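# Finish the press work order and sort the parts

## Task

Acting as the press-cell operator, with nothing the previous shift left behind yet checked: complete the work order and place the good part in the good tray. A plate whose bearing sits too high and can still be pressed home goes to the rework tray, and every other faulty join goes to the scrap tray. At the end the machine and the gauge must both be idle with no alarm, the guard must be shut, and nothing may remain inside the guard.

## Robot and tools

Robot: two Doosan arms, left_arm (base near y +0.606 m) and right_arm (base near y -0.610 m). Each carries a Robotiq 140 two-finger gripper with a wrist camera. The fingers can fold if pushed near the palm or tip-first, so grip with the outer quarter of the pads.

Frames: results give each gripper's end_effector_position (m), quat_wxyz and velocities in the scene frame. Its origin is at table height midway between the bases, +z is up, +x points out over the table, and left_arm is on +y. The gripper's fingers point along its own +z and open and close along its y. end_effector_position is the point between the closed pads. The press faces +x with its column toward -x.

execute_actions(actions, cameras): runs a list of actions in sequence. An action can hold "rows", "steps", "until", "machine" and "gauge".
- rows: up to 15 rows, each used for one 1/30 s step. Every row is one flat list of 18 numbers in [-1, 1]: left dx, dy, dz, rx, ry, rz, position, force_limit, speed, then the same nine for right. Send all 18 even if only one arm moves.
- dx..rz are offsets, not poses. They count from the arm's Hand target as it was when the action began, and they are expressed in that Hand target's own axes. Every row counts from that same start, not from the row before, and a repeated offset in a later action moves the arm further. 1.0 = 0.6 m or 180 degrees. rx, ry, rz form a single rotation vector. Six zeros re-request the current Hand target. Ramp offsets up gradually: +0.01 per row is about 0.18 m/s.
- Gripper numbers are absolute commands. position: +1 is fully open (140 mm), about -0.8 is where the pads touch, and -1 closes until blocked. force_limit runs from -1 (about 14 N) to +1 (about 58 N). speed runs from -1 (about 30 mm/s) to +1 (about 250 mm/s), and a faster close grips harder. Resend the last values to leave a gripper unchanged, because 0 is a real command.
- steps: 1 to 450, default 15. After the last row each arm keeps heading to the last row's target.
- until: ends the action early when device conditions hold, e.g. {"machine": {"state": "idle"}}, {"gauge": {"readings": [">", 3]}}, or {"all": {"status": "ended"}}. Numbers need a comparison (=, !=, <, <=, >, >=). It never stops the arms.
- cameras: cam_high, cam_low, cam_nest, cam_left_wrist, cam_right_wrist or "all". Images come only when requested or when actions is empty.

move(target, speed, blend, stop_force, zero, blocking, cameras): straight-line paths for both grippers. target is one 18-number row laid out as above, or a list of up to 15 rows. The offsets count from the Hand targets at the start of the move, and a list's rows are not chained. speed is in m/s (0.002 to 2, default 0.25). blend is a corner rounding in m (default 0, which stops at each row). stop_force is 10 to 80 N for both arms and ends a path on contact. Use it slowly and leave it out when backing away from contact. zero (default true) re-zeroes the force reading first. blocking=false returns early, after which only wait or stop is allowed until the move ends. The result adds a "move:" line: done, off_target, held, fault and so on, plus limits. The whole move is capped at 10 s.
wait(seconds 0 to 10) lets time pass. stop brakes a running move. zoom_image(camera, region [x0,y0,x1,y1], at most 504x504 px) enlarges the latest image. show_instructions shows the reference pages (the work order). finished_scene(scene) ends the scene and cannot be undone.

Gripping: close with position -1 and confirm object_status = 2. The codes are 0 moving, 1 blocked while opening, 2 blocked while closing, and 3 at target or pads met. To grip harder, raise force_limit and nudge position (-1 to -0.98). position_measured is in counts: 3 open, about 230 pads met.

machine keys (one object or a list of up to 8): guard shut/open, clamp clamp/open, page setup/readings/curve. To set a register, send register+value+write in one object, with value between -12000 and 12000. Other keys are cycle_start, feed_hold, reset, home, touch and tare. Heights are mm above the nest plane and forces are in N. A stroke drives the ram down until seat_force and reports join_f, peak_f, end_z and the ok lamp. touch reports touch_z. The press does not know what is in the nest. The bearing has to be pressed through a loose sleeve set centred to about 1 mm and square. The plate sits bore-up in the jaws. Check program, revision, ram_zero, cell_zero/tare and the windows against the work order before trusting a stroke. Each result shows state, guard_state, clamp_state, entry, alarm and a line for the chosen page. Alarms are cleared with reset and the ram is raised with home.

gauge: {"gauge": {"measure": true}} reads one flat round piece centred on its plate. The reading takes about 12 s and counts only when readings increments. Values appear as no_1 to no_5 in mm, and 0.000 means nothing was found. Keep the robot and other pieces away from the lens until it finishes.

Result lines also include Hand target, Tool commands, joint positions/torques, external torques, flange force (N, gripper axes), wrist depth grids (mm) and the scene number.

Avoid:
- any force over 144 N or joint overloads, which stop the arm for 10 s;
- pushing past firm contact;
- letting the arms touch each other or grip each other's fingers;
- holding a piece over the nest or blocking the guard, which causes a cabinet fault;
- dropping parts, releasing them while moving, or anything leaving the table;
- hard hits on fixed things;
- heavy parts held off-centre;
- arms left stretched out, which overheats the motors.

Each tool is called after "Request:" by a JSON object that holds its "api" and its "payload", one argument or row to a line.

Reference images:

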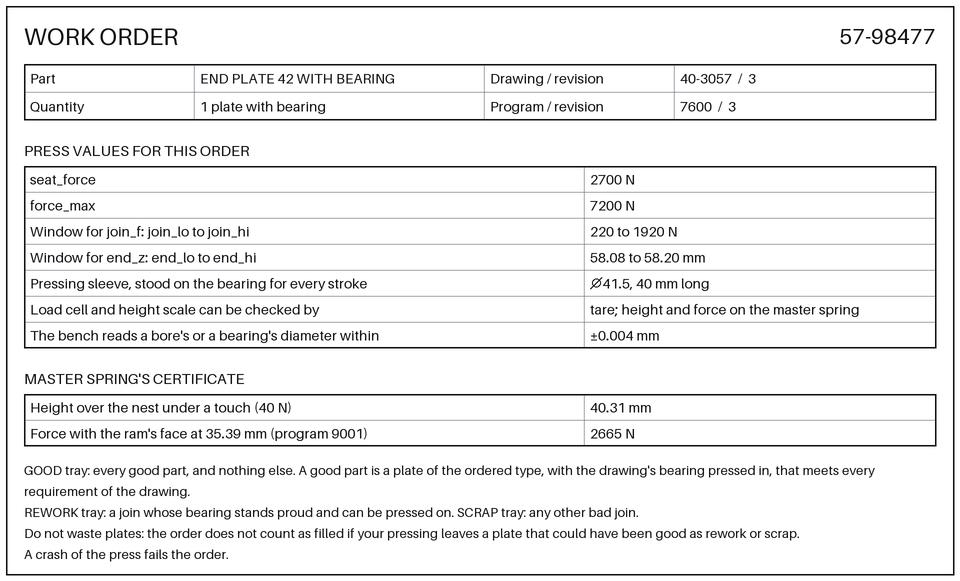

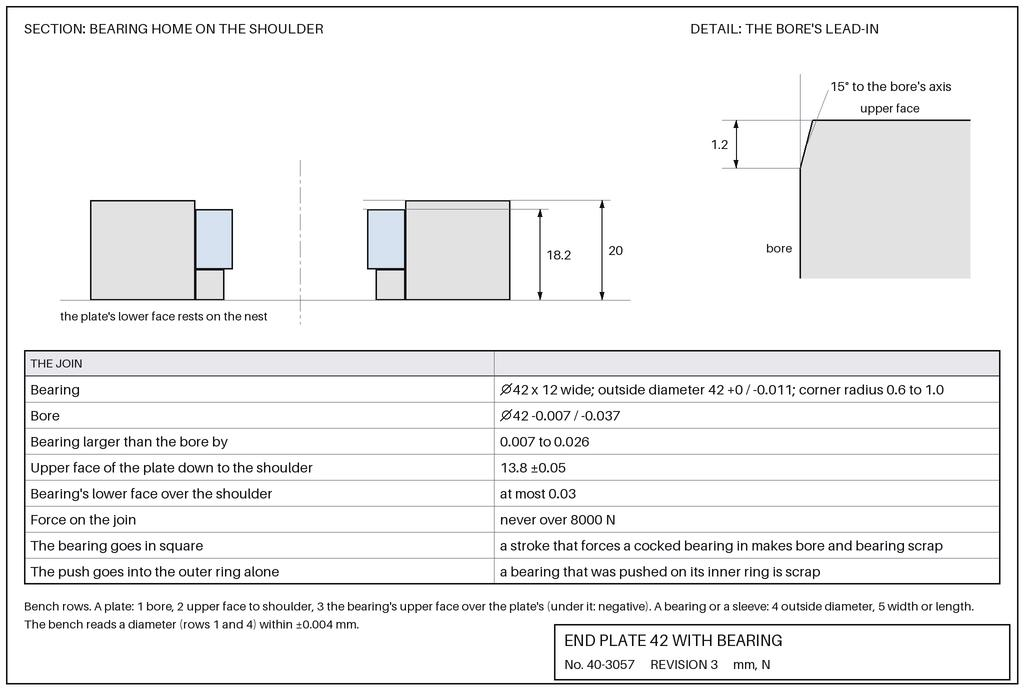

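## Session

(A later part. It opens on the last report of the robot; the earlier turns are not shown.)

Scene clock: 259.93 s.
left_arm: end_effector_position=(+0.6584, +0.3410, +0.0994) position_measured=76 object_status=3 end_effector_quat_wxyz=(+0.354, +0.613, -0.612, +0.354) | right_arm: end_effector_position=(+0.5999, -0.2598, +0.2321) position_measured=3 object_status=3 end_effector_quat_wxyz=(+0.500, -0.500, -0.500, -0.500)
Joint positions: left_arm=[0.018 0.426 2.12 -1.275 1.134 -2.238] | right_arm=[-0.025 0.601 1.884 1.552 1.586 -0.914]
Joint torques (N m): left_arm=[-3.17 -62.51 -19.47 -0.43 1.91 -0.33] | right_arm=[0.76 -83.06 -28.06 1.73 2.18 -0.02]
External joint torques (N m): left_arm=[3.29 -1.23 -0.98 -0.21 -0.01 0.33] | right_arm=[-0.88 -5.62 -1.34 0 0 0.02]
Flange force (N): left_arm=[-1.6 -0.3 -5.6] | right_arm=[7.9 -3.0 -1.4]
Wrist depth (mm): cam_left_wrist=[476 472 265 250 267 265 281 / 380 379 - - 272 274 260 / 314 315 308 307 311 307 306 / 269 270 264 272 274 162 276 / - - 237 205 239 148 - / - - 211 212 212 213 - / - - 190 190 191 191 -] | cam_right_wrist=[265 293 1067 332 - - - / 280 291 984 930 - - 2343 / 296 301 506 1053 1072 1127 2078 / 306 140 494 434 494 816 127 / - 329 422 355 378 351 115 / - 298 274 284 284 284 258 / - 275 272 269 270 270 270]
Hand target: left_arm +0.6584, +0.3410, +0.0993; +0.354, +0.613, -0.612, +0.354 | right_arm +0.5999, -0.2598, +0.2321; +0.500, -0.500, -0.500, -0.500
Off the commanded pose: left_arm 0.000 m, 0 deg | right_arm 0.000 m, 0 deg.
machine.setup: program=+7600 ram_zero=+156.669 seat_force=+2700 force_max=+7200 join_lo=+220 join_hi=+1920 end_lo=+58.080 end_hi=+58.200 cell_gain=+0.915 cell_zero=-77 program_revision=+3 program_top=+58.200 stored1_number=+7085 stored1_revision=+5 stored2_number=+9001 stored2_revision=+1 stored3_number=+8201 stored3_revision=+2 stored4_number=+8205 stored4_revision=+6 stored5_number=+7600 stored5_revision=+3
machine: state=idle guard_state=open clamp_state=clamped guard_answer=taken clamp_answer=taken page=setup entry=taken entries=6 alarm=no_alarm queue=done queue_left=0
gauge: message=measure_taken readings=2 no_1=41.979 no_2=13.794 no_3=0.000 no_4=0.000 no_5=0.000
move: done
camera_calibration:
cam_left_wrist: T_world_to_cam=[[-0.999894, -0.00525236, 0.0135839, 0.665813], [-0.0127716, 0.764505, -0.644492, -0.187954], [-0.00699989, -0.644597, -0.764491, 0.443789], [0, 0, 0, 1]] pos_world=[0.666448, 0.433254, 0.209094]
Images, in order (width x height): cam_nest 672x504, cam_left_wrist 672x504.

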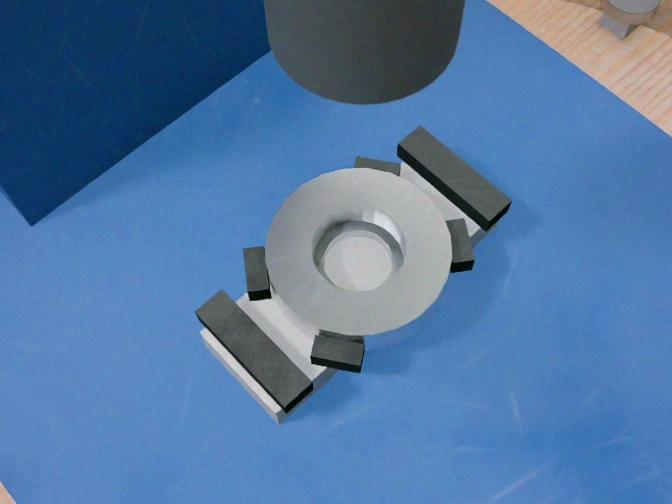

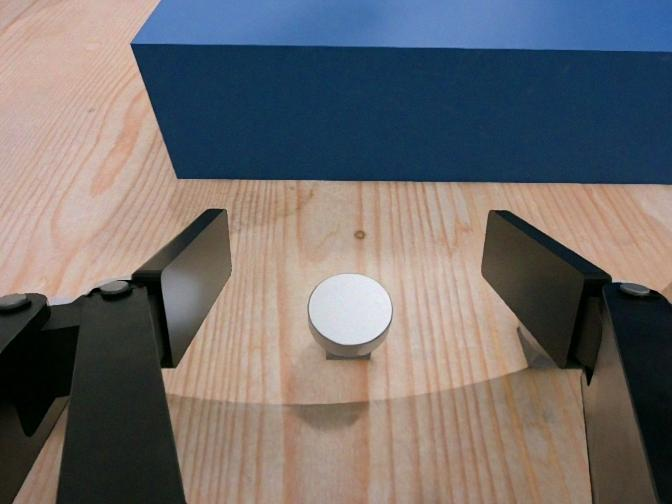

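Request:
{"api": "move", "payload": {
  "target": [-0.0674,-0.0008,0.0380,0,0,0,0.0,-0.1,-0.2,0,0,0,0,0,0,1,1,1],
  "speed": 0.08,
  "cameras": ["cam_left_wrist"]
}}

Request:
{"api": "execute_actions", "payload": {
  "actions": [
    {"rows":[[0,0,0,0,0,0,-1,-0.1,-1,0,0,0,0,0,0,1,1,1]],"steps":60}
  ],
  "cameras": ["cam_left_wrist"]
}}

Scene clock: 261.20 s.
left_arm: end_effector_position=(+0.6589, +0.3414, +0.0529) position_measured=129 object_status=3 end_effector_quat_wxyz=(+0.354, +0.613, -0.612, +0.354) | right_arm: end_effector_position=(+0.5999, -0.2598, +0.2321) position_measured=3 object_status=3 end_effector_quat_wxyz=(+0.500, -0.500, -0.500, -0.500)
Joint positions: left_arm=[0.019 0.502 2.132 -1.315 1.11 -2.145] | right_arm=[-0.025 0.601 1.884 1.552 1.586 -0.914]
Joint torques (N m): left_arm=[-2.85 -64.51 -16.66 -0.61 2.09 -0.65] | right_arm=[0.33 -82.53 -28.11 1.8 2.22 -0.02]
External joint torques (N m): left_arm=[2.65 -3.01 -0.4 -0.05 -0.03 0.65] | right_arm=[-0.46 -5.83 -1.04 -0.07 -0.05 0.02]
Flange force (N): left_arm=[0.9 2.7 -5.8] | right_arm=[8.1 -3.9 -0.8]
Wrist depth (mm): cam_left_wrist=[369 333 244 238 - 244 241 / 294 283 262 264 282 279 280 / 245 246 247 248 249 250 252 / 215 215 200 167 168 174 170 / - - 180 181 185 - 91 / - - 164 164 165 - - / - - 148 147 148 - -] | cam_right_wrist=[265 293 2716 337 - - 1000 / 279 292 449 941 2845 - - / 297 304 505 1008 875 1127 - / 306 140 451 425 540 898 127 / - 331 372 354 372 - 115 / - 285 283 284 283 285 257 / 272 272 271 270 270 276 269]
Hand target: left_arm +0.6589, +0.3414, +0.0529; +0.354, +0.613, -0.612, +0.354 | right_arm +0.5999, -0.2598, +0.2321; +0.500, -0.500, -0.500, -0.500
Off the commanded pose: left_arm 0.000 m, 0 deg | right_arm 0.000 m, 0 deg.
machine.setup: program=+7600 ram_zero=+156.669 seat_force=+2700 force_max=+7200 join_lo=+220 join_hi=+1920 end_lo=+58.080 end_hi=+58.200 cell_gain=+0.915 cell_zero=-77 program_revision=+3 program_top=+58.200 stored1_number=+7085 stored1_revision=+5 stored2_number=+9001 stored2_revision=+1 stored3_number=+8201 stored3_revision=+2 stored4_number=+8205 stored4_revision=+6 stored5_number=+7600 stored5_revision=+3
machine: state=idle guard_state=open clamp_state=clamped guard_answer=taken clamp_answer=taken page=setup entry=taken entries=6 alarm=no_alarm queue=done queue_left=0
gauge: message=measure_taken readings=2 no_1=41.979 no_2=13.794 no_3=0.000 no_4=0.000 no_5=0.000
move: done
camera_calibration:
cam_left_wrist: T_world_to_cam=[[-0.999894, -0.00525148, 0.013585, 0.667045], [-0.012772, 0.764463, -0.644541, -0.21813], [-0.0070004, -0.644646, -0.764449, 0.408594], [0, 0, 0, 1]] pos_world=[0.667048, 0.433653, 0.162693]
Images, in order (width x height): cam_left_wrist 672x504.

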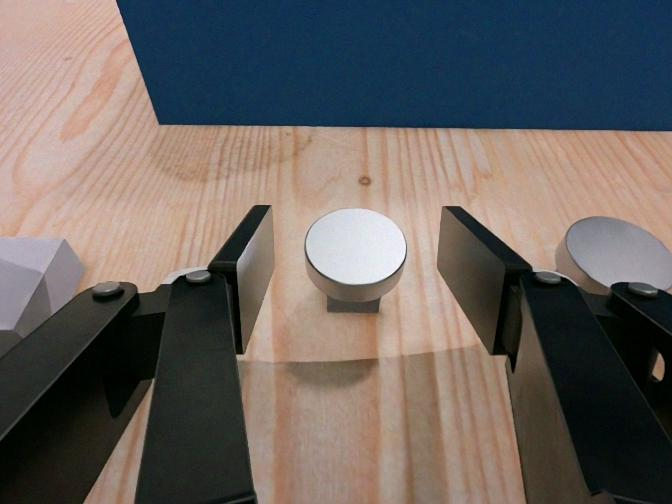

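Scene clock: 263.40 s.
left_arm: end_effector_position=(+0.6589, +0.3414, +0.0529) position_measured=168 object_status=2 end_effector_quat_wxyz=(+0.354, +0.613, -0.612, +0.354) | right_arm: end_effector_position=(+0.5999, -0.2598, +0.2321) position_measured=3 object_status=3 end_effector_quat_wxyz=(+0.500, -0.500, -0.500, -0.500)
Joint positions: left_arm=[0.019 0.502 2.132 -1.315 1.11 -2.145] | right_arm=[-0.025 0.601 1.884 1.552 1.586 -0.914]
Joint torques (N m): left_arm=[-4.78 -61.54 -15.78 -0.44 0.94 -0.48] | right_arm=[1.18 -82.83 -27.9 1.75 2.28 -0.07]
External joint torques (N m): left_arm=[4.8 -6.43 -1.33 -0.23 1.13 0.48] | right_arm=[-1.32 -5.54 -1.36 -0.03 -0.11 0.07]
Flange force (N): left_arm=[4.5 3.5 -12.9] | right_arm=[7.8 -2.9 -1.9]
Wrist depth (mm): cam_left_wrist=[368 250 239 232 - 240 - / 293 283 273 272 - 272 278 / 244 245 246 247 248 249 250 / 215 215 211 167 162 213 169 / - - - 180 177 93 94 / - - - 164 165 - - / - - - 148 148 - -] | cam_right_wrist=[266 292 2598 336 - 2716 2716 / 280 292 462 916 - - - / 291 302 438 1017 1226 1226 - / 308 140 461 436 605 799 127 / - 328 375 354 349 323 115 / - 272 272 283 284 284 284 / 271 272 271 271 271 270 268]
Hand target: left_arm +0.6589, +0.3414, +0.0529; +0.354, +0.613, -0.612, +0.354 | right_arm +0.5999, -0.2598, +0.2321; +0.500, -0.500, -0.500, -0.500
Off the commanded pose: left_arm 0.000 m, 0 deg | right_arm 0.000 m, 0 deg.
machine.setup: program=+7600 ram_zero=+156.669 seat_force=+2700 force_max=+7200 join_lo=+220 join_hi=+1920 end_lo=+58.080 end_hi=+58.200 cell_gain=+0.915 cell_zero=-77 program_revision=+3 program_top=+58.200 stored1_number=+7085 stored1_revision=+5 stored2_number=+9001 stored2_revision=+1 stored3_number=+8201 stored3_revision=+2 stored4_number=+8205 stored4_revision=+6 stored5_number=+7600 stored5_revision=+3
machine: state=idle guard_state=open clamp_state=clamped guard_answer=taken clamp_answer=taken page=setup entry=taken entries=6 alarm=no_alarm queue=done queue_left=0
gauge: message=measure_taken readings=2 no_1=41.979 no_2=13.794 no_3=0.000 no_4=0.000 no_5=0.000
camera_calibration:
cam_left_wrist: T_world_to_cam=[[-0.999894, -0.00525148, 0.013585, 0.667046], [-0.012772, 0.764463, -0.644541, -0.218194], [-0.0070004, -0.644646, -0.764449, 0.408517], [0, 0, 0, 1]] pos_world=[0.667048, 0.433653, 0.162593]
Images, in order (width x height): cam_left_wrist 672x504.

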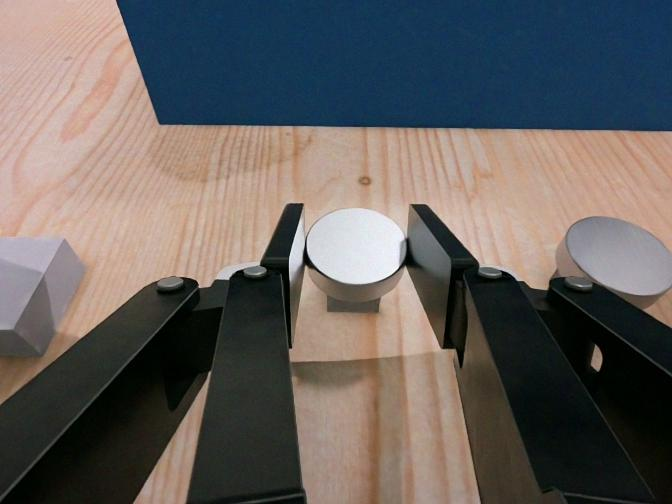

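Request:
{"api": "move", "payload": {
  "target": [
    [0.1010,0,-0.0583,0,0,0,-1,-0.1,-1,0,0,0,0,0,0,1,1,1],
    [-0.0065,-0.2018,-0.3015,0,0,0,-1,-0.1,-1,0,0,0,0,0,0,1,1,1],
    [-0.0731,-0.2352,-0.4170,0.5774,0,-0.3333,-1,-0.1,-1,0,0,0,0,0,0,1,1,1],
    [-0.2437,-0.4047,-0.6457,0.5774,0,-0.3333,-1,-0.1,-1,0,0,0,0,0,0,1,1,1]
  ],
  "speed": [0.12,0.22,0.3,0.2],
  "blend": [0.02,0.02,0.02,0],
  "cameras": ["cam_left_wrist"]
}}

Request:
{"api": "move", "payload": {
  "target": [-0.1010,0,0.0583,0,0,0,-1,-0.1,-1,0,0,0,0,0,0,1,1,1],
  "speed": 0.03,
  "stop_force": 10,
  "cameras": ["cam_left_wrist"]
}}

Scene clock: 270.53 s.
left_arm: end_effector_position=(+0.9010, +0.7505, +0.1192) position_measured=168 object_status=2 end_effector_quat_wxyz=(-0.129, +0.836, +0.225, +0.483) | right_arm: end_effector_position=(+0.5999, -0.2598, +0.2321) position_measured=3 object_status=3 end_effector_quat_wxyz=(+0.500, -0.500, -0.500, -0.500)
Joint positions: left_arm=[-0.023 0.387 2.125 -4.17 0.593 -0.951] | right_arm=[-0.025 0.601 1.884 1.552 1.586 -0.914]
Joint torques (N m): left_arm=[-2.7 -67.22 -29.69 -0.47 2.11 -0.33] | right_arm=[0.42 -82.77 -28.08 1.73 2.24 -0.03]
External joint torques (N m): left_arm=[2.71 -2.46 -0.41 -0.06 -0.11 0.33] | right_arm=[-0.52 -6.34 -1.5 0.01 -0.06 0.03]
Flange force (N): left_arm=[5.1 -4.5 -1.6] | right_arm=[8.9 -3.4 -0.8]
Wrist depth (mm): cam_left_wrist=[- 2384 1726 483 - 257 - / 1700 1927 452 412 335 - 392 / 1573 1584 226 347 332 334 348 / 1344 - - 168 162 298 298 / - - - 226 220 94 262 / - - - 205 - - - / - - - 188 - - -] | cam_right_wrist=[266 291 2656 333 786 2570 - / 279 291 3187 934 964 - - / 296 298 1048 1172 1117 - - / 307 140 474 424 541 839 127 / - 331 348 356 371 350 115 / - 289 284 284 298 283 - / 273 276 267 270 266 270 -]
Hand target: left_arm +0.9010, +0.7505, +0.1192; -0.129, +0.836, +0.225, +0.483 | right_arm +0.5999, -0.2598, +0.2321; +0.500, -0.500, -0.500, -0.500
Off the commanded pose: left_arm 0.000 m, 0 deg | right_arm 0.000 m, 0 deg.
machine.setup: program=+7600 ram_zero=+156.669 seat_force=+2700 force_max=+7200 join_lo=+220 join_hi=+1920 end_lo=+58.080 end_hi=+58.200 cell_gain=+0.915 cell_zero=-77 program_revision=+3 program_top=+58.200 stored1_number=+7085 stored1_revision=+5 stored2_number=+9001 stored2_revision=+1 stored3_number=+8201 stored3_revision=+2 stored4_number=+8205 stored4_revision=+6 stored5_number=+7600 stored5_revision=+3
machine: state=idle guard_state=open clamp_state=clamped guard_answer=taken clamp_answer=taken page=setup entry=taken entries=6 alarm=no_alarm queue=done queue_left=0
gauge: message=measure_taken readings=2 no_1=41.979 no_2=13.794 no_3=0.000 no_4=0.000 no_5=0.000
move: done
camera_calibration:
cam_left_wrist: T_world_to_cam=[[0.504563, -0.86324, 0.0152504, 0.198481], [-0.656537, -0.395097, -0.64254, 0.964987], [0.560692, 0.31419, -0.7661, -0.506218], [0, 0, 0, 1]] pos_world=[0.817236, 0.711649, 0.229202]
Images, in order (width x height): cam_left_wrist 672x504.

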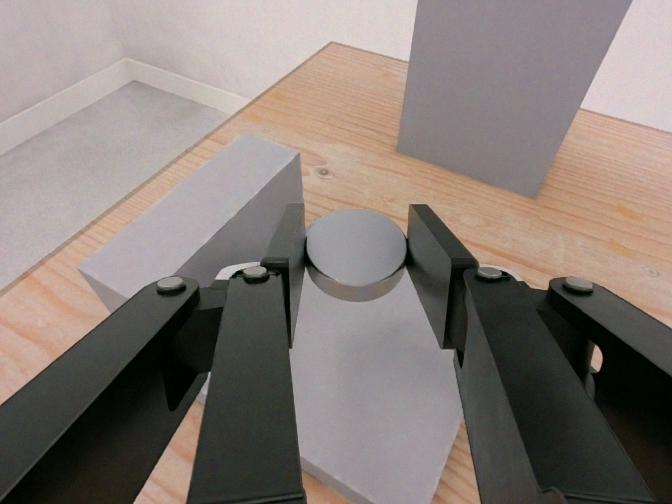

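Scene clock: 273.53 s.
left_arm: end_effector_position=(+0.9012, +0.7505, +0.0562) position_measured=168 object_status=2 end_effector_quat_wxyz=(-0.129, +0.836, +0.225, +0.483) | right_arm: end_effector_position=(+0.5999, -0.2598, +0.2321) position_measured=3 object_status=3 end_effector_quat_wxyz=(+0.500, -0.500, -0.500, -0.500)
Joint positions: left_arm=[-0.023 0.489 2.144 -4.033 0.663 -1.12] | right_arm=[-0.025 0.601 1.884 1.552 1.586 -0.914]
Joint torques (N m): left_arm=[-6.33 -58.24 -16.73 -1.38 -3.25 -0.45] | right_arm=[0.71 -82.99 -27.97 1.83 2.2 -0.08]
External joint torques (N m): left_arm=[6.49 -16.69 -8.95 0.69 5.45 0.45] | right_arm=[-0.84 -5.64 -1.36 -0.09 -0.03 0.07]
Flange force (N): left_arm=[21.8 -8.4 -8.6] | right_arm=[8.0 -2.9 -1.4]
Wrist depth (mm): cam_left_wrist=[- 1821 1401 378 374 - - / - - - 301 291 279 303 / 133 - - 213 253 254 254 / - - 176 167 162 195 217 / - - - 160 152 93 91 / - - - 145 142 - - / - - - 148 - - -] | cam_right_wrist=[268 291 1096 334 845 - 1992 / 280 292 458 863 807 1072 1943 / 296 301 440 1086 1138 988 2134 / 306 140 498 424 496 807 126 / - 332 372 355 370 371 115 / - 272 283 270 283 283 - / - 272 271 271 270 - -]
Hand target: left_arm +0.9012, +0.7505, +0.0562; -0.129, +0.836, +0.225, +0.483 (not the last commanded pose) | right_arm +0.5999, -0.2598, +0.2321; +0.500, -0.500, -0.500, -0.500
Off the commanded pose: left_arm 0.007 m, 0 deg | right_arm 0.000 m, 0 deg.
machine.setup: program=+7600 ram_zero=+156.669 seat_force=+2700 force_max=+7200 join_lo=+220 join_hi=+1920 end_lo=+58.080 end_hi=+58.200 cell_gain=+0.915 cell_zero=-77 program_revision=+3 program_top=+58.200 stored1_number=+7085 stored1_revision=+5 stored2_number=+9001 stored2_revision=+1 stored3_number=+8201 stored3_revision=+2 stored4_number=+8205 stored4_revision=+6 stored5_number=+7600 stored5_revision=+3
machine: state=idle guard_state=open clamp_state=clamped guard_answer=taken clamp_answer=taken page=setup entry=taken entries=6 alarm=no_alarm queue=done queue_left=0
gauge: message=measure_taken readings=2 no_1=41.979 no_2=13.794 no_3=0.000 no_4=0.000 no_5=0.000
move: contact (left_arm)
camera_calibration:
cam_left_wrist: T_world_to_cam=[[0.504663, -0.863181, 0.0152812, 0.199178], [-0.656124, -0.39499, -0.643027, 0.924136], [0.561085, 0.314486, -0.765691, -0.555186], [0, 0, 0, 1]] pos_world=[0.817337, 0.711549, 0.1661]
Images, in order (width x height): cam_left_wrist 672x504.

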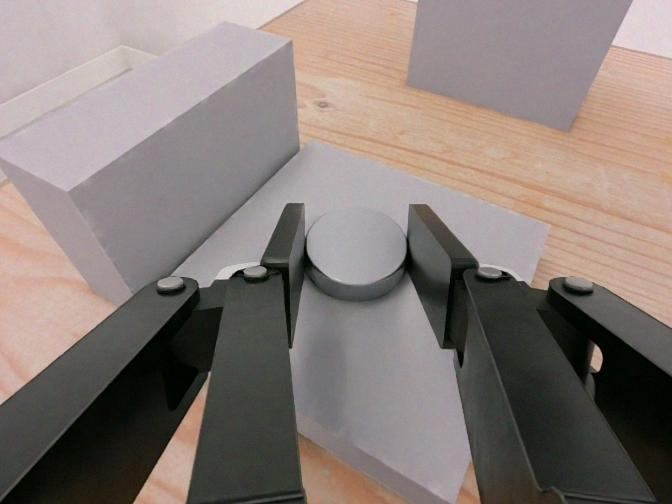

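Request:
{"api": "execute_actions", "payload": {
  "actions": [
    {"rows":[[0,0,0,0,0,0,0.0,-0.1,-0.5,0,0,0,0,0,0,1,1,1]],"steps":18}
  ]
}}

Request:
{"api": "move", "payload": {
  "target": [
    [0,0,-0.1667,0,0,0,0.0,-0.1,-0.5,0,0,0,0,0,0,1,1,1],
    [-0.0603,0.1740,-0.3505,0,0,0,0.0,-0.1,-0.5,0,0,0,0,0,0,1,1,1],
    [-0.0687,0.2028,-0.3649,-0.5774,0,0.3333,0.0,-0.1,-0.5,0,0,0,0,0,0,1,1,1],
    [-0.1206,0.1994,-0.6882,-0.5774,0,0.3333,0.0,-0.1,-0.5,0,0,0,0,0,0,1,1,1]
  ],
  "speed": [0.15,0.25,0.35,0.25],
  "blend": [0.02,0.02,0.02,0],
  "cameras": ["cam_high"]
}}

Request:
{"api": "execute_actions", "payload": {
  "actions": [
    {"gauge":{"measure":true},"steps":5}
  ]
}}

Scene clock: 275.17 s.
left_arm: end_effector_position=(+0.9012, +0.7505, +0.0562) position_measured=129 object_status=3 end_effector_quat_wxyz=(-0.129, +0.836, +0.225, +0.483) | right_arm: end_effector_position=(+0.5999, -0.2598, +0.2321) position_measured=3 object_status=3 end_effector_quat_wxyz=(+0.500, -0.500, -0.500, -0.500)
Joint positions: left_arm=[-0.023 0.489 2.144 -4.033 0.663 -1.12] | right_arm=[-0.025 0.601 1.884 1.552 1.586 -0.914]
Joint torques (N m): left_arm=[-3.3 -71.42 -25.13 -0.61 2.16 -0.48] | right_arm=[-0.02 -82.62 -27.96 1.79 2.25 0.01]
External joint torques (N m): left_arm=[3.35 -3.34 -0.53 -0.07 0.03 0.48] | right_arm=[-0.11 -5.67 -1.15 -0.07 -0.07 -0.02]
Flange force (N): left_arm=[6.9 -5.2 -2.0] | right_arm=[7.8 -3.5 -0.3]
Wrist depth (mm): cam_left_wrist=[1652 - - 374 362 252 255 / - - - 300 289 277 303 / - - 185 212 251 251 252 / - - 154 169 171 187 216 / - - 155 159 159 - 91 / - - 148 145 142 - - / - - 152 147 128 - -] | cam_right_wrist=[264 292 2716 334 - - - / 280 278 - 895 810 - - / 295 314 460 1343 1160 3187 - / 305 140 499 435 497 934 126 / - 331 375 354 373 346 115 / - 285 283 285 284 283 304 / - 272 270 - 270 270 -]
Hand target: left_arm +0.9012, +0.7505, +0.0562; -0.129, +0.836, +0.225, +0.483 | right_arm +0.5999, -0.2598, +0.2321; +0.500, -0.500, -0.500, -0.500
Off the commanded pose: left_arm 0.000 m, 0 deg | right_arm 0.000 m, 0 deg.
machine.setup: program=+7600 ram_zero=+156.669 seat_force=+2700 force_max=+7200 join_lo=+220 join_hi=+1920 end_lo=+58.080 end_hi=+58.200 cell_gain=+0.915 cell_zero=-77 program_revision=+3 program_top=+58.200 stored1_number=+7085 stored1_revision=+5 stored2_number=+9001 stored2_revision=+1 stored3_number=+8201 stored3_revision=+2 stored4_number=+8205 stored4_revision=+6 stored5_number=+7600 stored5_revision=+3
machine: state=idle guard_state=open clamp_state=clamped guard_answer=taken clamp_answer=taken page=setup entry=taken entries=6 alarm=no_alarm queue=done queue_left=0
gauge: message=measure_taken readings=2 no_1=41.979 no_2=13.794 no_3=0.000 no_4=0.000 no_5=0.000

Scene clock: 280.80 s.
left_arm: end_effector_position=(+0.6205, +0.4496, +0.2002) position_measured=129 object_status=3 end_effector_quat_wxyz=(+0.354, +0.613, -0.612, +0.355) | right_arm: end_effector_position=(+0.5999, -0.2598, +0.2321) position_measured=3 object_status=3 end_effector_quat_wxyz=(+0.500, -0.500, -0.500, -0.500)
Joint positions: left_arm=[0.218 0.252 2.111 -1.077 1.321 -2.365] | right_arm=[-0.025 0.601 1.884 1.552 1.586 -0.914]
Joint torques (N m): left_arm=[-3.06 -48.49 -26.29 -0.23 1.7 -0.42] | right_arm=[0.59 -82.71 -27.9 1.83 2.29 -0.04]
External joint torques (N m): left_arm=[3.07 -4.21 -0.42 0 0.01 0.42] | right_arm=[-0.74 -5.61 -1.33 -0.1 -0.12 0.04]
Flange force (N): left_arm=[2.2 5.9 -6.6] | right_arm=[7.9 -3.0 -1.2]
Wrist depth (mm): cam_left_wrist=[701 718 - 444 483 435 - / 559 565 - 403 - - - / 468 471 452 446 466 465 480 / 404 416 154 405 344 408 409 / - - 351 354 356 - 91 / - - 320 313 316 - - / - - - 283 284 - -] | cam_right_wrist=[266 292 2626 333 - - 2390 / 275 314 454 848 - 2234 2343 / 296 314 460 1127 1251 1285 2153 / 307 139 440 436 499 797 127 / - 332 347 356 422 - 115 / - 285 300 284 269 283 270 / 272 271 272 271 273 270 -]
Hand target: left_arm +0.6205, +0.4496, +0.2002; +0.354, +0.613, -0.612, +0.355 | right_arm +0.5999, -0.2598, +0.2321; +0.500, -0.500, -0.500, -0.500
Off the commanded pose: left_arm 0.000 m, 0 deg | right_arm 0.000 m, 0 deg.
machine.setup: program=+7600 ram_zero=+156.669 seat_force=+2700 force_max=+7200 join_lo=+220 join_hi=+1920 end_lo=+58.080 end_hi=+58.200 cell_gain=+0.915 cell_zero=-77 program_revision=+3 program_top=+58.200 stored1_number=+7085 stored1_revision=+5 stored2_number=+9001 stored2_revision=+1 stored3_number=+8201 stored3_revision=+2 stored4_number=+8205 stored4_revision=+6 stored5_number=+7600 stored5_revision=+3
machine: state=idle guard_state=open clamp_state=clamped guard_answer=taken clamp_answer=taken page=setup entry=taken entries=6 alarm=no_alarm queue=done queue_left=0
gauge: message=measure_taken readings=2 no_1=41.979 no_2=13.794 no_3=0.000 no_4=0.000 no_5=0.000
move: done
Images, in order (width x height): cam_high 672x504.

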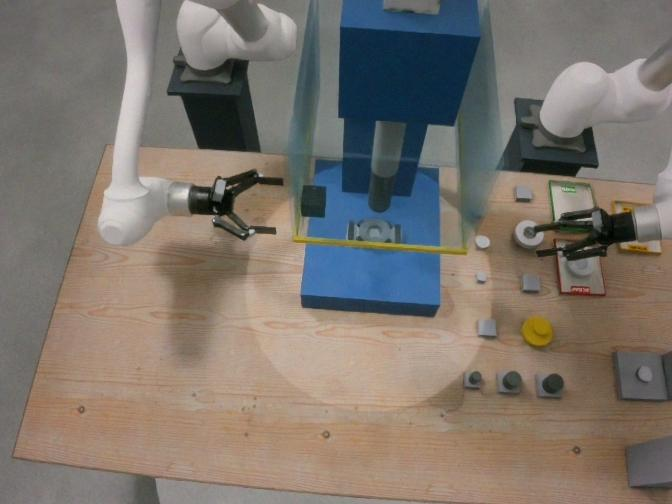

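Scene clock: 281.17 s.
left_arm: end_effector_position=(+0.6205, +0.4496, +0.2002) position_measured=129 object_status=3 end_effector_quat_wxyz=(+0.354, +0.613, -0.612, +0.355) | right_arm: end_effector_position=(+0.5999, -0.2598, +0.2321) position_measured=3 object_status=3 end_effector_quat_wxyz=(+0.500, -0.500, -0.500, -0.500)
Joint positions: left_arm=[0.218 0.252 2.111 -1.077 1.321 -2.365] | right_arm=[-0.025 0.601 1.884 1.552 1.586 -0.914]
Joint torques (N m): left_arm=[-3.17 -49.85 -26.12 -0.25 1.71 -0.48] | right_arm=[0.7 -82.61 -28.14 1.74 2.16 -0.08]
External joint torques (N m): left_arm=[3.14 -3.07 -0.61 0.02 0 0.48] | right_arm=[-0.82 -6.14 -1.3 0 0.01 0.08]
Flange force (N): left_arm=[0.6 4.2 -6.3] | right_arm=[8.6 -3.6 -1.3]
Wrist depth (mm): cam_left_wrist=[699 714 - 447 468 427 446 / 561 570 - 402 - 404 1976 / 466 468 476 449 496 442 483 / 398 415 154 406 342 409 407 / - - 344 353 355 - 91 / - - 319 315 315 - - / - - - 282 282 - -] | cam_right_wrist=[265 292 2626 335 - - 1044 / 279 292 447 842 - - - / 295 303 1030 1313 1320 1144 - / 305 140 490 435 976 842 127 / - 332 374 355 351 347 115 / - 285 298 284 284 284 - / - 272 272 264 270 269 -]
Hand target: left_arm +0.6205, +0.4496, +0.2002; +0.354, +0.613, -0.612, +0.355 | right_arm +0.5999, -0.2598, +0.2321; +0.500, -0.500, -0.500, -0.500
Tool commands: left_gripper/position=+0.0 left_gripper/force_limit=-0.1 left_gripper/speed=-0.5 right_gripper/position=+1.0 right_gripper/force_limit=+1.0 right_gripper/speed=+1.0
Off the commanded pose: left_arm 0.000 m, 0 deg | right_arm 0.000 m, 0 deg.
machine.setup: program=+7600 ram_zero=+156.669 seat_force=+2700 force_max=+7200 join_lo=+220 join_hi=+1920 end_lo=+58.080 end_hi=+58.200 cell_gain=+0.915 cell_zero=-77 program_revision=+3 program_top=+58.200 stored1_number=+7085 stored1_revision=+5 stored2_number=+9001 stored2_revision=+1 stored3_number=+8201 stored3_revision=+2 stored4_number=+8205 stored4_revision=+6 stored5_number=+7600 stored5_revision=+3
machine: state=idle guard_state=open clamp_state=clamped guard_answer=taken clamp_answer=taken page=setup entry=taken entries=6 alarm=no_alarm queue=done queue_left=0
gauge: state=busy message=measure_taken readings=2 no_1=41.979 no_2=13.794 no_3=0.000 no_4=0.000 no_5=0.000

Request:
{"api": "execute_actions", "payload": {
  "actions": [
    {"steps":420,"until":{"gauge":{"readings":["=",3]}}}
  ]
}}

Scene clock: 293.00 s.
left_arm: end_effector_position=(+0.6205, +0.4496, +0.2002) position_measured=129 object_status=3 end_effector_quat_wxyz=(+0.354, +0.613, -0.612, +0.355) | right_arm: end_effector_position=(+0.5999, -0.2598, +0.2321) position_measured=3 object_status=3 end_effector_quat_wxyz=(+0.500, -0.500, -0.500, -0.500)
Joint positions: left_arm=[0.218 0.252 2.111 -1.077 1.321 -2.365] | right_arm=[-0.025 0.601 1.884 1.552 1.586 -0.914]
Joint torques (N m): left_arm=[-2.88 -50.45 -26.14 -0.21 1.71 -0.44] | right_arm=[0.59 -82.48 -28.12 1.72 2.22 -0.05]
External joint torques (N m): left_arm=[2.9 -2.22 -0.51 -0.04 -0.01 0.43] | right_arm=[-0.76 -5.96 -1.27 0.02 -0.06 0.05]
Flange force (N): left_arm=[-0.3 3.1 -5.5] | right_arm=[8.3 -3.5 -1.1]
Wrist depth (mm): cam_left_wrist=[709 703 - 454 - 415 - / 560 567 - - - 408 1086 / 466 466 458 465 460 469 476 / 399 414 395 406 341 409 409 / - - 343 354 355 - 91 / - - 320 314 314 - - / - - - 277 282 - -] | cam_right_wrist=[265 293 1062 336 2598 3064 - / 279 292 2685 845 - 1030 2153 / 298 316 1091 1149 1091 - 1912 / 306 140 493 435 496 802 127 / - 331 372 355 392 394 115 / - 284 285 284 270 272 260 / 272 272 271 271 271 270 269]
Hand target: left_arm +0.6205, +0.4496, +0.2002; +0.354, +0.613, -0.612, +0.355 | right_arm +0.5999, -0.2598, +0.2321; +0.500, -0.500, -0.500, -0.500
Tool commands: left_gripper/position=+0.0 left_gripper/force_limit=-0.1 left_gripper/speed=-0.5 right_gripper/position=+1.0 right_gripper/force_limit=+1.0 right_gripper/speed=+1.0
Off the commanded pose: left_arm 0.000 m, 0 deg | right_arm 0.000 m, 0 deg.
machine.setup: program=+7600 ram_zero=+156.669 seat_force=+2700 force_max=+7200 join_lo=+220 join_hi=+1920 end_lo=+58.080 end_hi=+58.200 cell_gain=+0.915 cell_zero=-77 program_revision=+3 program_top=+58.200 stored1_number=+7085 stored1_revision=+5 stored2_number=+9001 stored2_revision=+1 stored3_number=+8201 stored3_revision=+2 stored4_number=+8205 stored4_revision=+6 stored5_number=+7600 stored5_revision=+3
machine: state=idle guard_state=open clamp_state=clamped guard_answer=taken clamp_answer=taken page=setup entry=taken entries=6 alarm=no_alarm queue=done queue_left=0
gauge: message=measure_taken readings=3 no_1=0.000 no_2=0.000 no_3=0.000 no_4=41.992 no_5=11.998

Request:
{"api": "move", "payload": {
  "target": [
    [-0.1433,-0.2658,-0.0142,0,0,0,0.0,-0.1,-0.5,0,0,0,0,0,0,1,1,1],
    [-0.2245,-0.2992,-0.1213,0.5774,0,-0.3333,0.0,-0.1,-0.5,0,0,0,0,0,0,1,1,1],
    [-0.3503,-0.3428,-0.2935,0.5774,0,-0.3333,0.0,-0.1,-0.5,0,0,0,0,0,0,1,1,1],
    [-0.4586,-0.4678,-0.3143,0.5774,0,-0.3333,0.0,-0.1,-0.5,0,0,0,0,0,0,1,1,1]
  ],
  "speed": [0.25,0.35,0.22,0.1],
  "blend": [0.02,0.02,0.01,0],
  "cameras": ["cam_left_wrist", "cam_nest"]
}}

Request:
{"api": "execute_actions", "payload": {
  "actions": [
    {"rows":[[0,0,0,0,0,0,-1,-0.1,-1,0,0,0,0,0,0,1,1,1]],"steps":55}
  ]
}}

Request:
{"api": "zoom_image", "payload": {
  "camera": "cam_nest",
  "region": [240, 150, 480, 350]
}}

Scene clock: 300.40 s.
left_arm: end_effector_position=(+0.9006, +0.7508, +0.0560) position_measured=129 object_status=3 end_effector_quat_wxyz=(-0.129, +0.836, +0.225, +0.483) | right_arm: end_effector_position=(+0.5999, -0.2598, +0.2321) position_measured=3 object_status=3 end_effector_quat_wxyz=(+0.500, -0.500, -0.500, -0.500)
Joint positions: left_arm=[-0.022 0.489 2.146 -4.031 0.663 -1.122] | right_arm=[-0.025 0.601 1.884 1.552 1.586 -0.914]
Joint torques (N m): left_arm=[-2.44 -69.88 -25.98 -0.82 2.14 -0.44] | right_arm=[0.43 -82.88 -27.9 1.72 2.25 -0.05]
External joint torques (N m): left_arm=[2.28 -4.94 0.37 0.15 0.05 0.44] | right_arm=[-0.56 -5.68 -1.43 0 -0.08 0.05]
Flange force (N): left_arm=[6.7 -5.8 -6.3] | right_arm=[8.0 -2.8 -0.8]
Wrist depth (mm): cam_left_wrist=[- - - 377 376 - 360 / 153 - 166 300 290 270 303 / - 141 - 212 219 251 252 / - - - 171 171 182 216 / - - 158 158 159 - 91 / - - 148 144 141 - - / - - 152 147 127 - -] | cam_right_wrist=[266 292 2598 333 2598 - - / 280 291 449 898 771 - - / 296 301 455 1138 1096 - - / 306 140 491 425 848 905 126 / - 331 373 357 350 349 115 / - 285 270 283 284 283 259 / - 271 271 269 270 268 269]
Hand target: left_arm +0.9007, +0.7508, +0.0560; -0.129, +0.836, +0.225, +0.483 | right_arm +0.5999, -0.2598, +0.2321; +0.500, -0.500, -0.500, -0.500
Off the commanded pose: left_arm 0.000 m, 0 deg | right_arm 0.000 m, 0 deg.
machine.setup: program=+7600 ram_zero=+156.669 seat_force=+2700 force_max=+7200 join_lo=+220 join_hi=+1920 end_lo=+58.080 end_hi=+58.200 cell_gain=+0.915 cell_zero=-77 program_revision=+3 program_top=+58.200 stored1_number=+7085 stored1_revision=+5 stored2_number=+9001 stored2_revision=+1 stored3_number=+8201 stored3_revision=+2 stored4_number=+8205 stored4_revision=+6 stored5_number=+7600 stored5_revision=+3
machine: state=idle guard_state=open clamp_state=clamped guard_answer=taken clamp_answer=taken page=setup entry=taken entries=6 alarm=no_alarm queue=done queue_left=0
gauge: message=measure_taken readings=3 no_1=0.000 no_2=0.000 no_3=0.000 no_4=41.992 no_5=11.998
move: done
camera_calibration:
cam_left_wrist: T_world_to_cam=[[0.504663, -0.863181, 0.0152812, 0.199743], [-0.656124, -0.39499, -0.643027, 0.923732], [0.561085, 0.314486, -0.765691, -0.555097], [0, 0, 0, 1]] pos_world=[0.816737, 0.711849, 0.1659]
Images, in order (width x height): cam_nest 672x504, cam_left_wrist 672x504.

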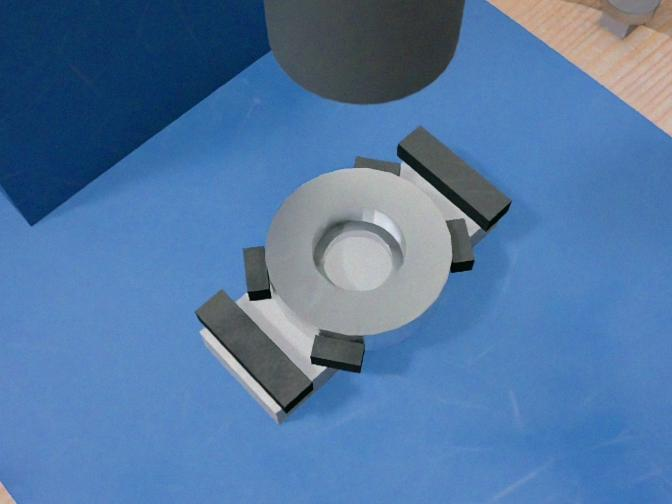

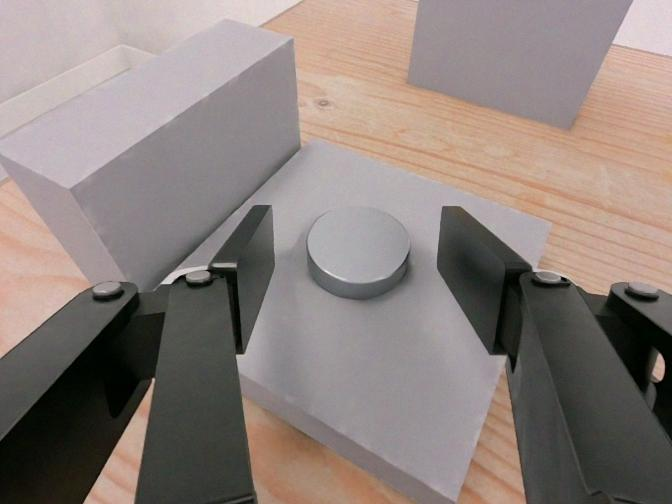

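Scene clock: 302.43 s.
left_arm: end_effector_position=(+0.9007, +0.7508, +0.0560) position_measured=168 object_status=2 end_effector_quat_wxyz=(-0.129, +0.836, +0.225, +0.483) | right_arm: end_effector_position=(+0.5999, -0.2598, +0.2321) position_measured=3 object_status=3 end_effector_quat_wxyz=(+0.500, -0.500, -0.500, -0.500)
Joint positions: left_arm=[-0.022 0.489 2.145 -4.031 0.663 -1.122] | right_arm=[-0.025 0.601 1.884 1.552 1.586 -0.914]
Joint torques (N m): left_arm=[-2.35 -68.42 -24.24 -0.74 1.3 -0.41] | right_arm=[0.75 -82.86 -27.88 1.72 2.24 -0.02]
External joint torques (N m): left_arm=[2.15 -6.5 -1.43 0.08 0.9 0.41] | right_arm=[-0.88 -5.69 -1.38 0.01 -0.07 0.02]
Flange force (N): left_arm=[8.8 -4.2 -6.6] | right_arm=[8.0 -3.0 -1.3]
Wrist depth (mm): cam_left_wrist=[- - - 377 363 261 355 / - - 182 300 290 280 303 / - 159 195 212 250 252 252 / - 165 139 166 162 193 215 / - - - 155 152 93 91 / - - - 145 142 - - / - - - 147 - - -] | cam_right_wrist=[265 273 2685 333 - 1258 1008 / 280 292 2543 892 802 - 2298 / 296 302 513 1299 1106 1062 - / 306 140 - 422 487 882 127 / - 331 372 357 371 369 115 / - 284 284 285 284 282 259 / 271 275 272 271 270 270 266]
Hand target: left_arm +0.9007, +0.7508, +0.0560; -0.129, +0.836, +0.225, +0.483 | right_arm +0.5999, -0.2598, +0.2321; +0.500, -0.500, -0.500, -0.500
Off the commanded pose: left_arm 0.000 m, 0 deg | right_arm 0.000 m, 0 deg.
machine.setup: program=+7600 ram_zero=+156.669 seat_force=+2700 force_max=+7200 join_lo=+220 join_hi=+1920 end_lo=+58.080 end_hi=+58.200 cell_gain=+0.915 cell_zero=-77 program_revision=+3 program_top=+58.200 stored1_number=+7085 stored1_revision=+5 stored2_number=+9001 stored2_revision=+1 stored3_number=+8201 stored3_revision=+2 stored4_number=+8205 stored4_revision=+6 stored5_number=+7600 stored5_revision=+3
machine: state=idle guard_state=open clamp_state=clamped guard_answer=taken clamp_answer=taken page=setup entry=taken entries=6 alarm=no_alarm queue=done queue_left=0
gauge: message=measure_taken readings=3 no_1=0.000 no_2=0.000 no_3=0.000 no_4=41.992 no_5=11.998

Scaled by 2.100.
This view is cut from an older image: the scene may have changed since it was taken.

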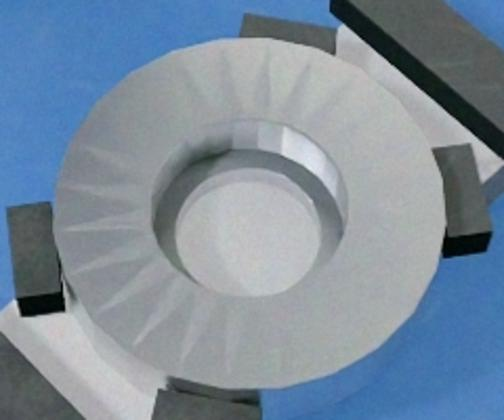

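Request:
{"api": "move", "payload": {
  "target": [
    [0.0866,0,-0.05,0,0,0,-1,-0.1,-1,0,0,0,0,0,0,1,1,1],
    [-0.0598,0.1747,-0.3502,0,0,0,-1,-0.1,-1,0,0,0,0,0,0,1,1,1],
    [-0.0682,0.2037,-0.3647,-0.5774,0,0.3333,-1,-0.1,-1,0,0,0,0,0,0,1,1,1]
  ],
  "speed": [0.12,0.25,0.35],
  "blend": [0.02,0.02,0]
}}

Request:
{"api": "move", "payload": {
  "target": [
    [0.3443,0.2667,0.2630,0,0,0,-1,-0.1,-1,0,0,0,0,0,0,1,1,1],
    [0.5269,0.3005,0.6959,0,0,0,-1,-0.1,-1,0,0,0,0,0,0,1,1,1]
  ],
  "speed": [0.22,0.2],
  "blend": [0.04,0],
  "cameras": ["cam_nest", "cam_right_wrist", "cam_left_wrist"]
}}

Scene clock: 307.83 s.
left_arm: end_effector_position=(+0.7803, +0.5399, +0.1301) position_measured=168 object_status=2 end_effector_quat_wxyz=(+0.353, +0.613, -0.612, +0.355) | right_arm: end_effector_position=(+0.5999, -0.2598, +0.2321) position_measured=3 object_status=3 end_effector_quat_wxyz=(+0.500, -0.500, -0.500, -0.500)
Joint positions: left_arm=[0.301 0.558 1.793 -1.023 1.378 -2.345] | right_arm=[-0.025 0.601 1.884 1.552 1.586 -0.914]
Joint torques (N m): left_arm=[-3.04 -80.49 -26.94 -0.14 1.93 -0.43] | right_arm=[0.61 -82.56 -28 1.77 2.21 -0.03]
External joint torques (N m): left_arm=[3.24 -1.59 0.16 0.07 -0.19 0.43] | right_arm=[-0.77 -5.88 -1.43 -0.03 -0.05 0.03]
Flange force (N): left_arm=[-0.9 3.7 -3.7] | right_arm=[8.2 -3.1 -1.2]
Wrist depth (mm): cam_left_wrist=[543 549 544 575 - 427 - / 433 387 437 445 440 446 450 / 338 340 365 356 368 367 362 / 307 312 138 165 150 324 317 / - - - 260 149 93 276 / - - - 243 242 - - / - - - 220 218 - -] | cam_right_wrist=[265 292 2685 335 3104 1149 1897 / 280 288 2464 348 1138 1117 2096 / 295 302 458 1195 1166 - - / 306 137 490 425 592 764 127 / - 147 372 355 350 349 115 / - 284 285 284 284 283 - / 271 265 266 271 270 270 -]
Hand target: left_arm +0.7803, +0.5399, +0.1301; +0.354, +0.613, -0.612, +0.355 | right_arm +0.5999, -0.2598, +0.2321; +0.500, -0.500, -0.500, -0.500
Off the commanded pose: left_arm 0.000 m, 0 deg | right_arm 0.000 m, 0 deg.
machine.setup: program=+7600 ram_zero=+156.669 seat_force=+2700 force_max=+7200 join_lo=+220 join_hi=+1920 end_lo=+58.080 end_hi=+58.200 cell_gain=+0.915 cell_zero=-77 program_revision=+3 program_top=+58.200 stored1_number=+7085 stored1_revision=+5 stored2_number=+9001 stored2_revision=+1 stored3_number=+8201 stored3_revision=+2 stored4_number=+8205 stored4_revision=+6 stored5_number=+7600 stored5_revision=+3
machine: state=idle guard_state=open clamp_state=clamped guard_answer=taken clamp_answer=taken page=setup entry=taken entries=6 alarm=no_alarm queue=done queue_left=0
gauge: message=measure_taken readings=3 no_1=0.000 no_2=0.000 no_3=0.000 no_4=41.992 no_5=11.998
move: done

Scene clock: 311.10 s.
left_arm: end_effector_position=(+0.6010, +0.0201, +0.1959) position_measured=168 object_status=2 end_effector_quat_wxyz=(+0.354, +0.613, -0.612, +0.355) | right_arm: end_effector_position=(+0.5999, -0.2598, +0.2321) position_measured=3 object_status=3 end_effector_quat_wxyz=(+0.500, -0.500, -0.500, -0.500)
Joint positions: left_arm=[-0.546 0.316 2.03 -1.542 0.807 -2.539] | right_arm=[-0.025 0.601 1.884 1.552 1.586 -0.914]
Joint torques (N m): left_arm=[-1.65 -57.54 -28.18 -1.44 1.31 -0.44] | right_arm=[0.25 -82.35 -27.95 1.81 2.25 -0.04]
External joint torques (N m): left_arm=[1.69 -3.83 -0.52 0.07 0.08 0.44] | right_arm=[-0.34 -6.23 -1.17 -0.09 -0.07 0.04]
Flange force (N): left_arm=[1.2 2.0 -6.1] | right_arm=[8.7 -4.0 -0.6]
Wrist depth (mm): cam_left_wrist=[692 692 690 699 705 739 210 / 553 556 585 579 561 563 218 / 460 295 307 310 304 309 229 / 280 271 138 166 150 268 218 / - - - 182 179 93 191 / - - - 174 175 - - / - - - 162 163 - -] | cam_right_wrist=[265 292 722 333 - - - / 280 293 450 476 - - - / 295 302 517 1044 1101 2880 - / 307 140 459 405 577 824 127 / - 329 372 355 372 371 115 / - 266 272 271 284 283 - / 267 271 271 270 270 270 271]
Hand target: left_arm +0.6010, +0.0199, +0.1958; +0.354, +0.613, -0.612, +0.355 | right_arm +0.5999, -0.2598, +0.2321; +0.500, -0.500, -0.500, -0.500
Off the commanded pose: left_arm 0.000 m, 0 deg | right_arm 0.000 m, 0 deg.
machine.setup: program=+7600 ram_zero=+156.669 seat_force=+2700 force_max=+7200 join_lo=+220 join_hi=+1920 end_lo=+58.080 end_hi=+58.200 cell_gain=+0.915 cell_zero=-77 program_revision=+3 program_top=+58.200 stored1_number=+7085 stored1_revision=+5 stored2_number=+9001 stored2_revision=+1 stored3_number=+8201 stored3_revision=+2 stored4_number=+8205 stored4_revision=+6 stored5_number=+7600 stored5_revision=+3
machine: state=idle guard_state=open clamp_state=clamped guard_answer=taken clamp_answer=taken page=setup entry=taken entries=6 alarm=no_alarm queue=done queue_left=0
gauge: message=measure_taken readings=3 no_1=0.000 no_2=0.000 no_3=0.000 no_4=41.992 no_5=11.998
move: done
camera_calibration:
cam_left_wrist: T_world_to_cam=[[-0.9999, -0.00542709, 0.0130717, 0.605502], [-0.0125731, 0.764683, -0.644284, 0.118695], [-0.00649912, -0.644383, -0.764675, 0.310113], [0, 0, 0, 1]] pos_world=[0.608949, 0.112354, 0.305694]
cam_right_wrist: T_world_to_cam=[[0.999936, 0.00223017, 0.0111345, -0.590078], [0.011228, -0.340773, -0.940078, 0.126384], [0.00169779, 0.940143, -0.340777, 0.461665], [0, 0, 0, 1]] pos_world=[0.587837, -0.389647, 0.282706]
Images, in order (width x height): cam_nest 672x504, cam_left_wrist 672x504, cam_right_wrist 672x504.

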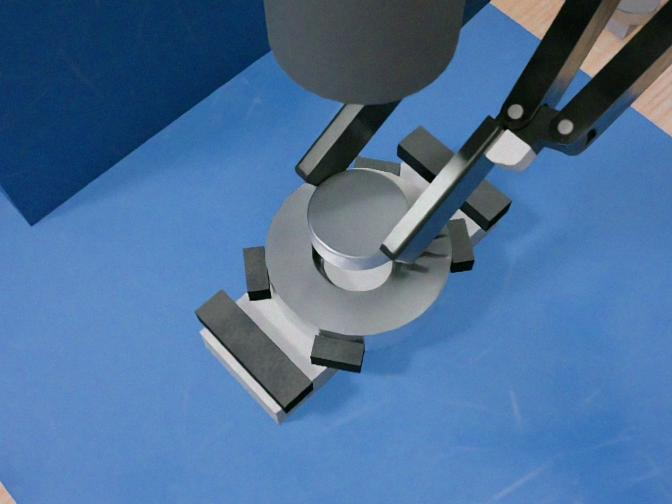

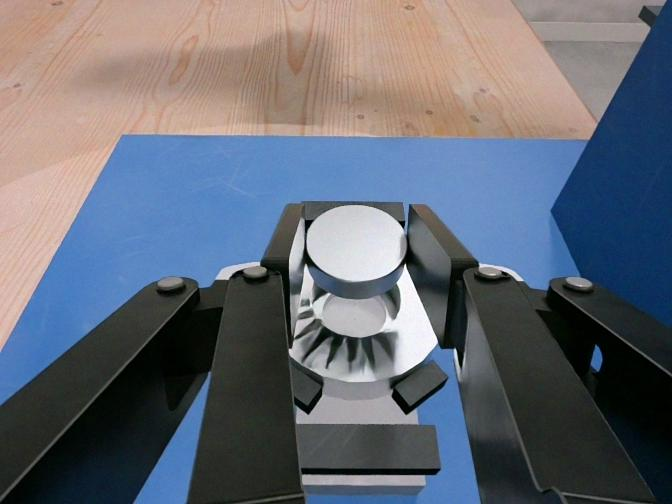

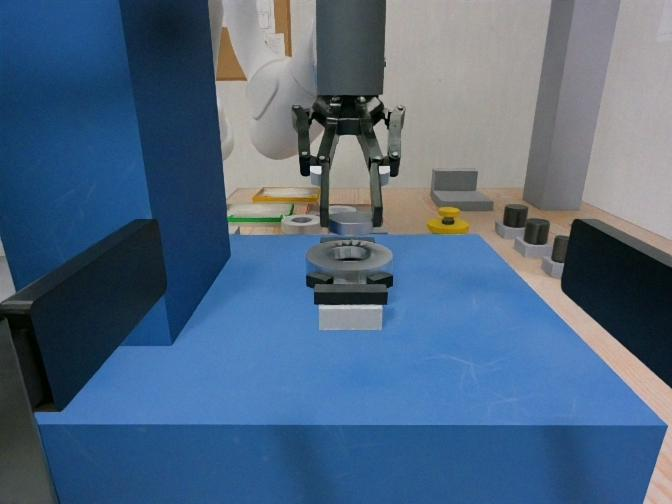

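Request:
{"api": "zoom_image", "payload": {
  "camera": "cam_nest",
  "region": [240, 120, 480, 320]
}}

Request:
{"api": "zoom_image", "payload": {
  "camera": "cam_right_wrist",
  "region": [270, 170, 430, 310]
}}

Scaled by 2.100.

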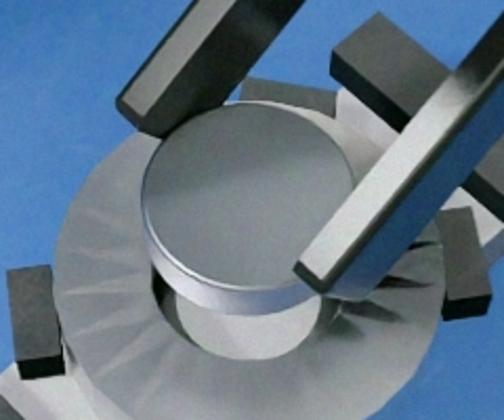

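Scaled by 3.150.

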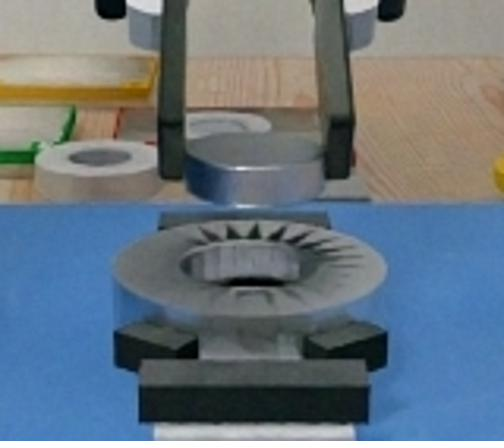

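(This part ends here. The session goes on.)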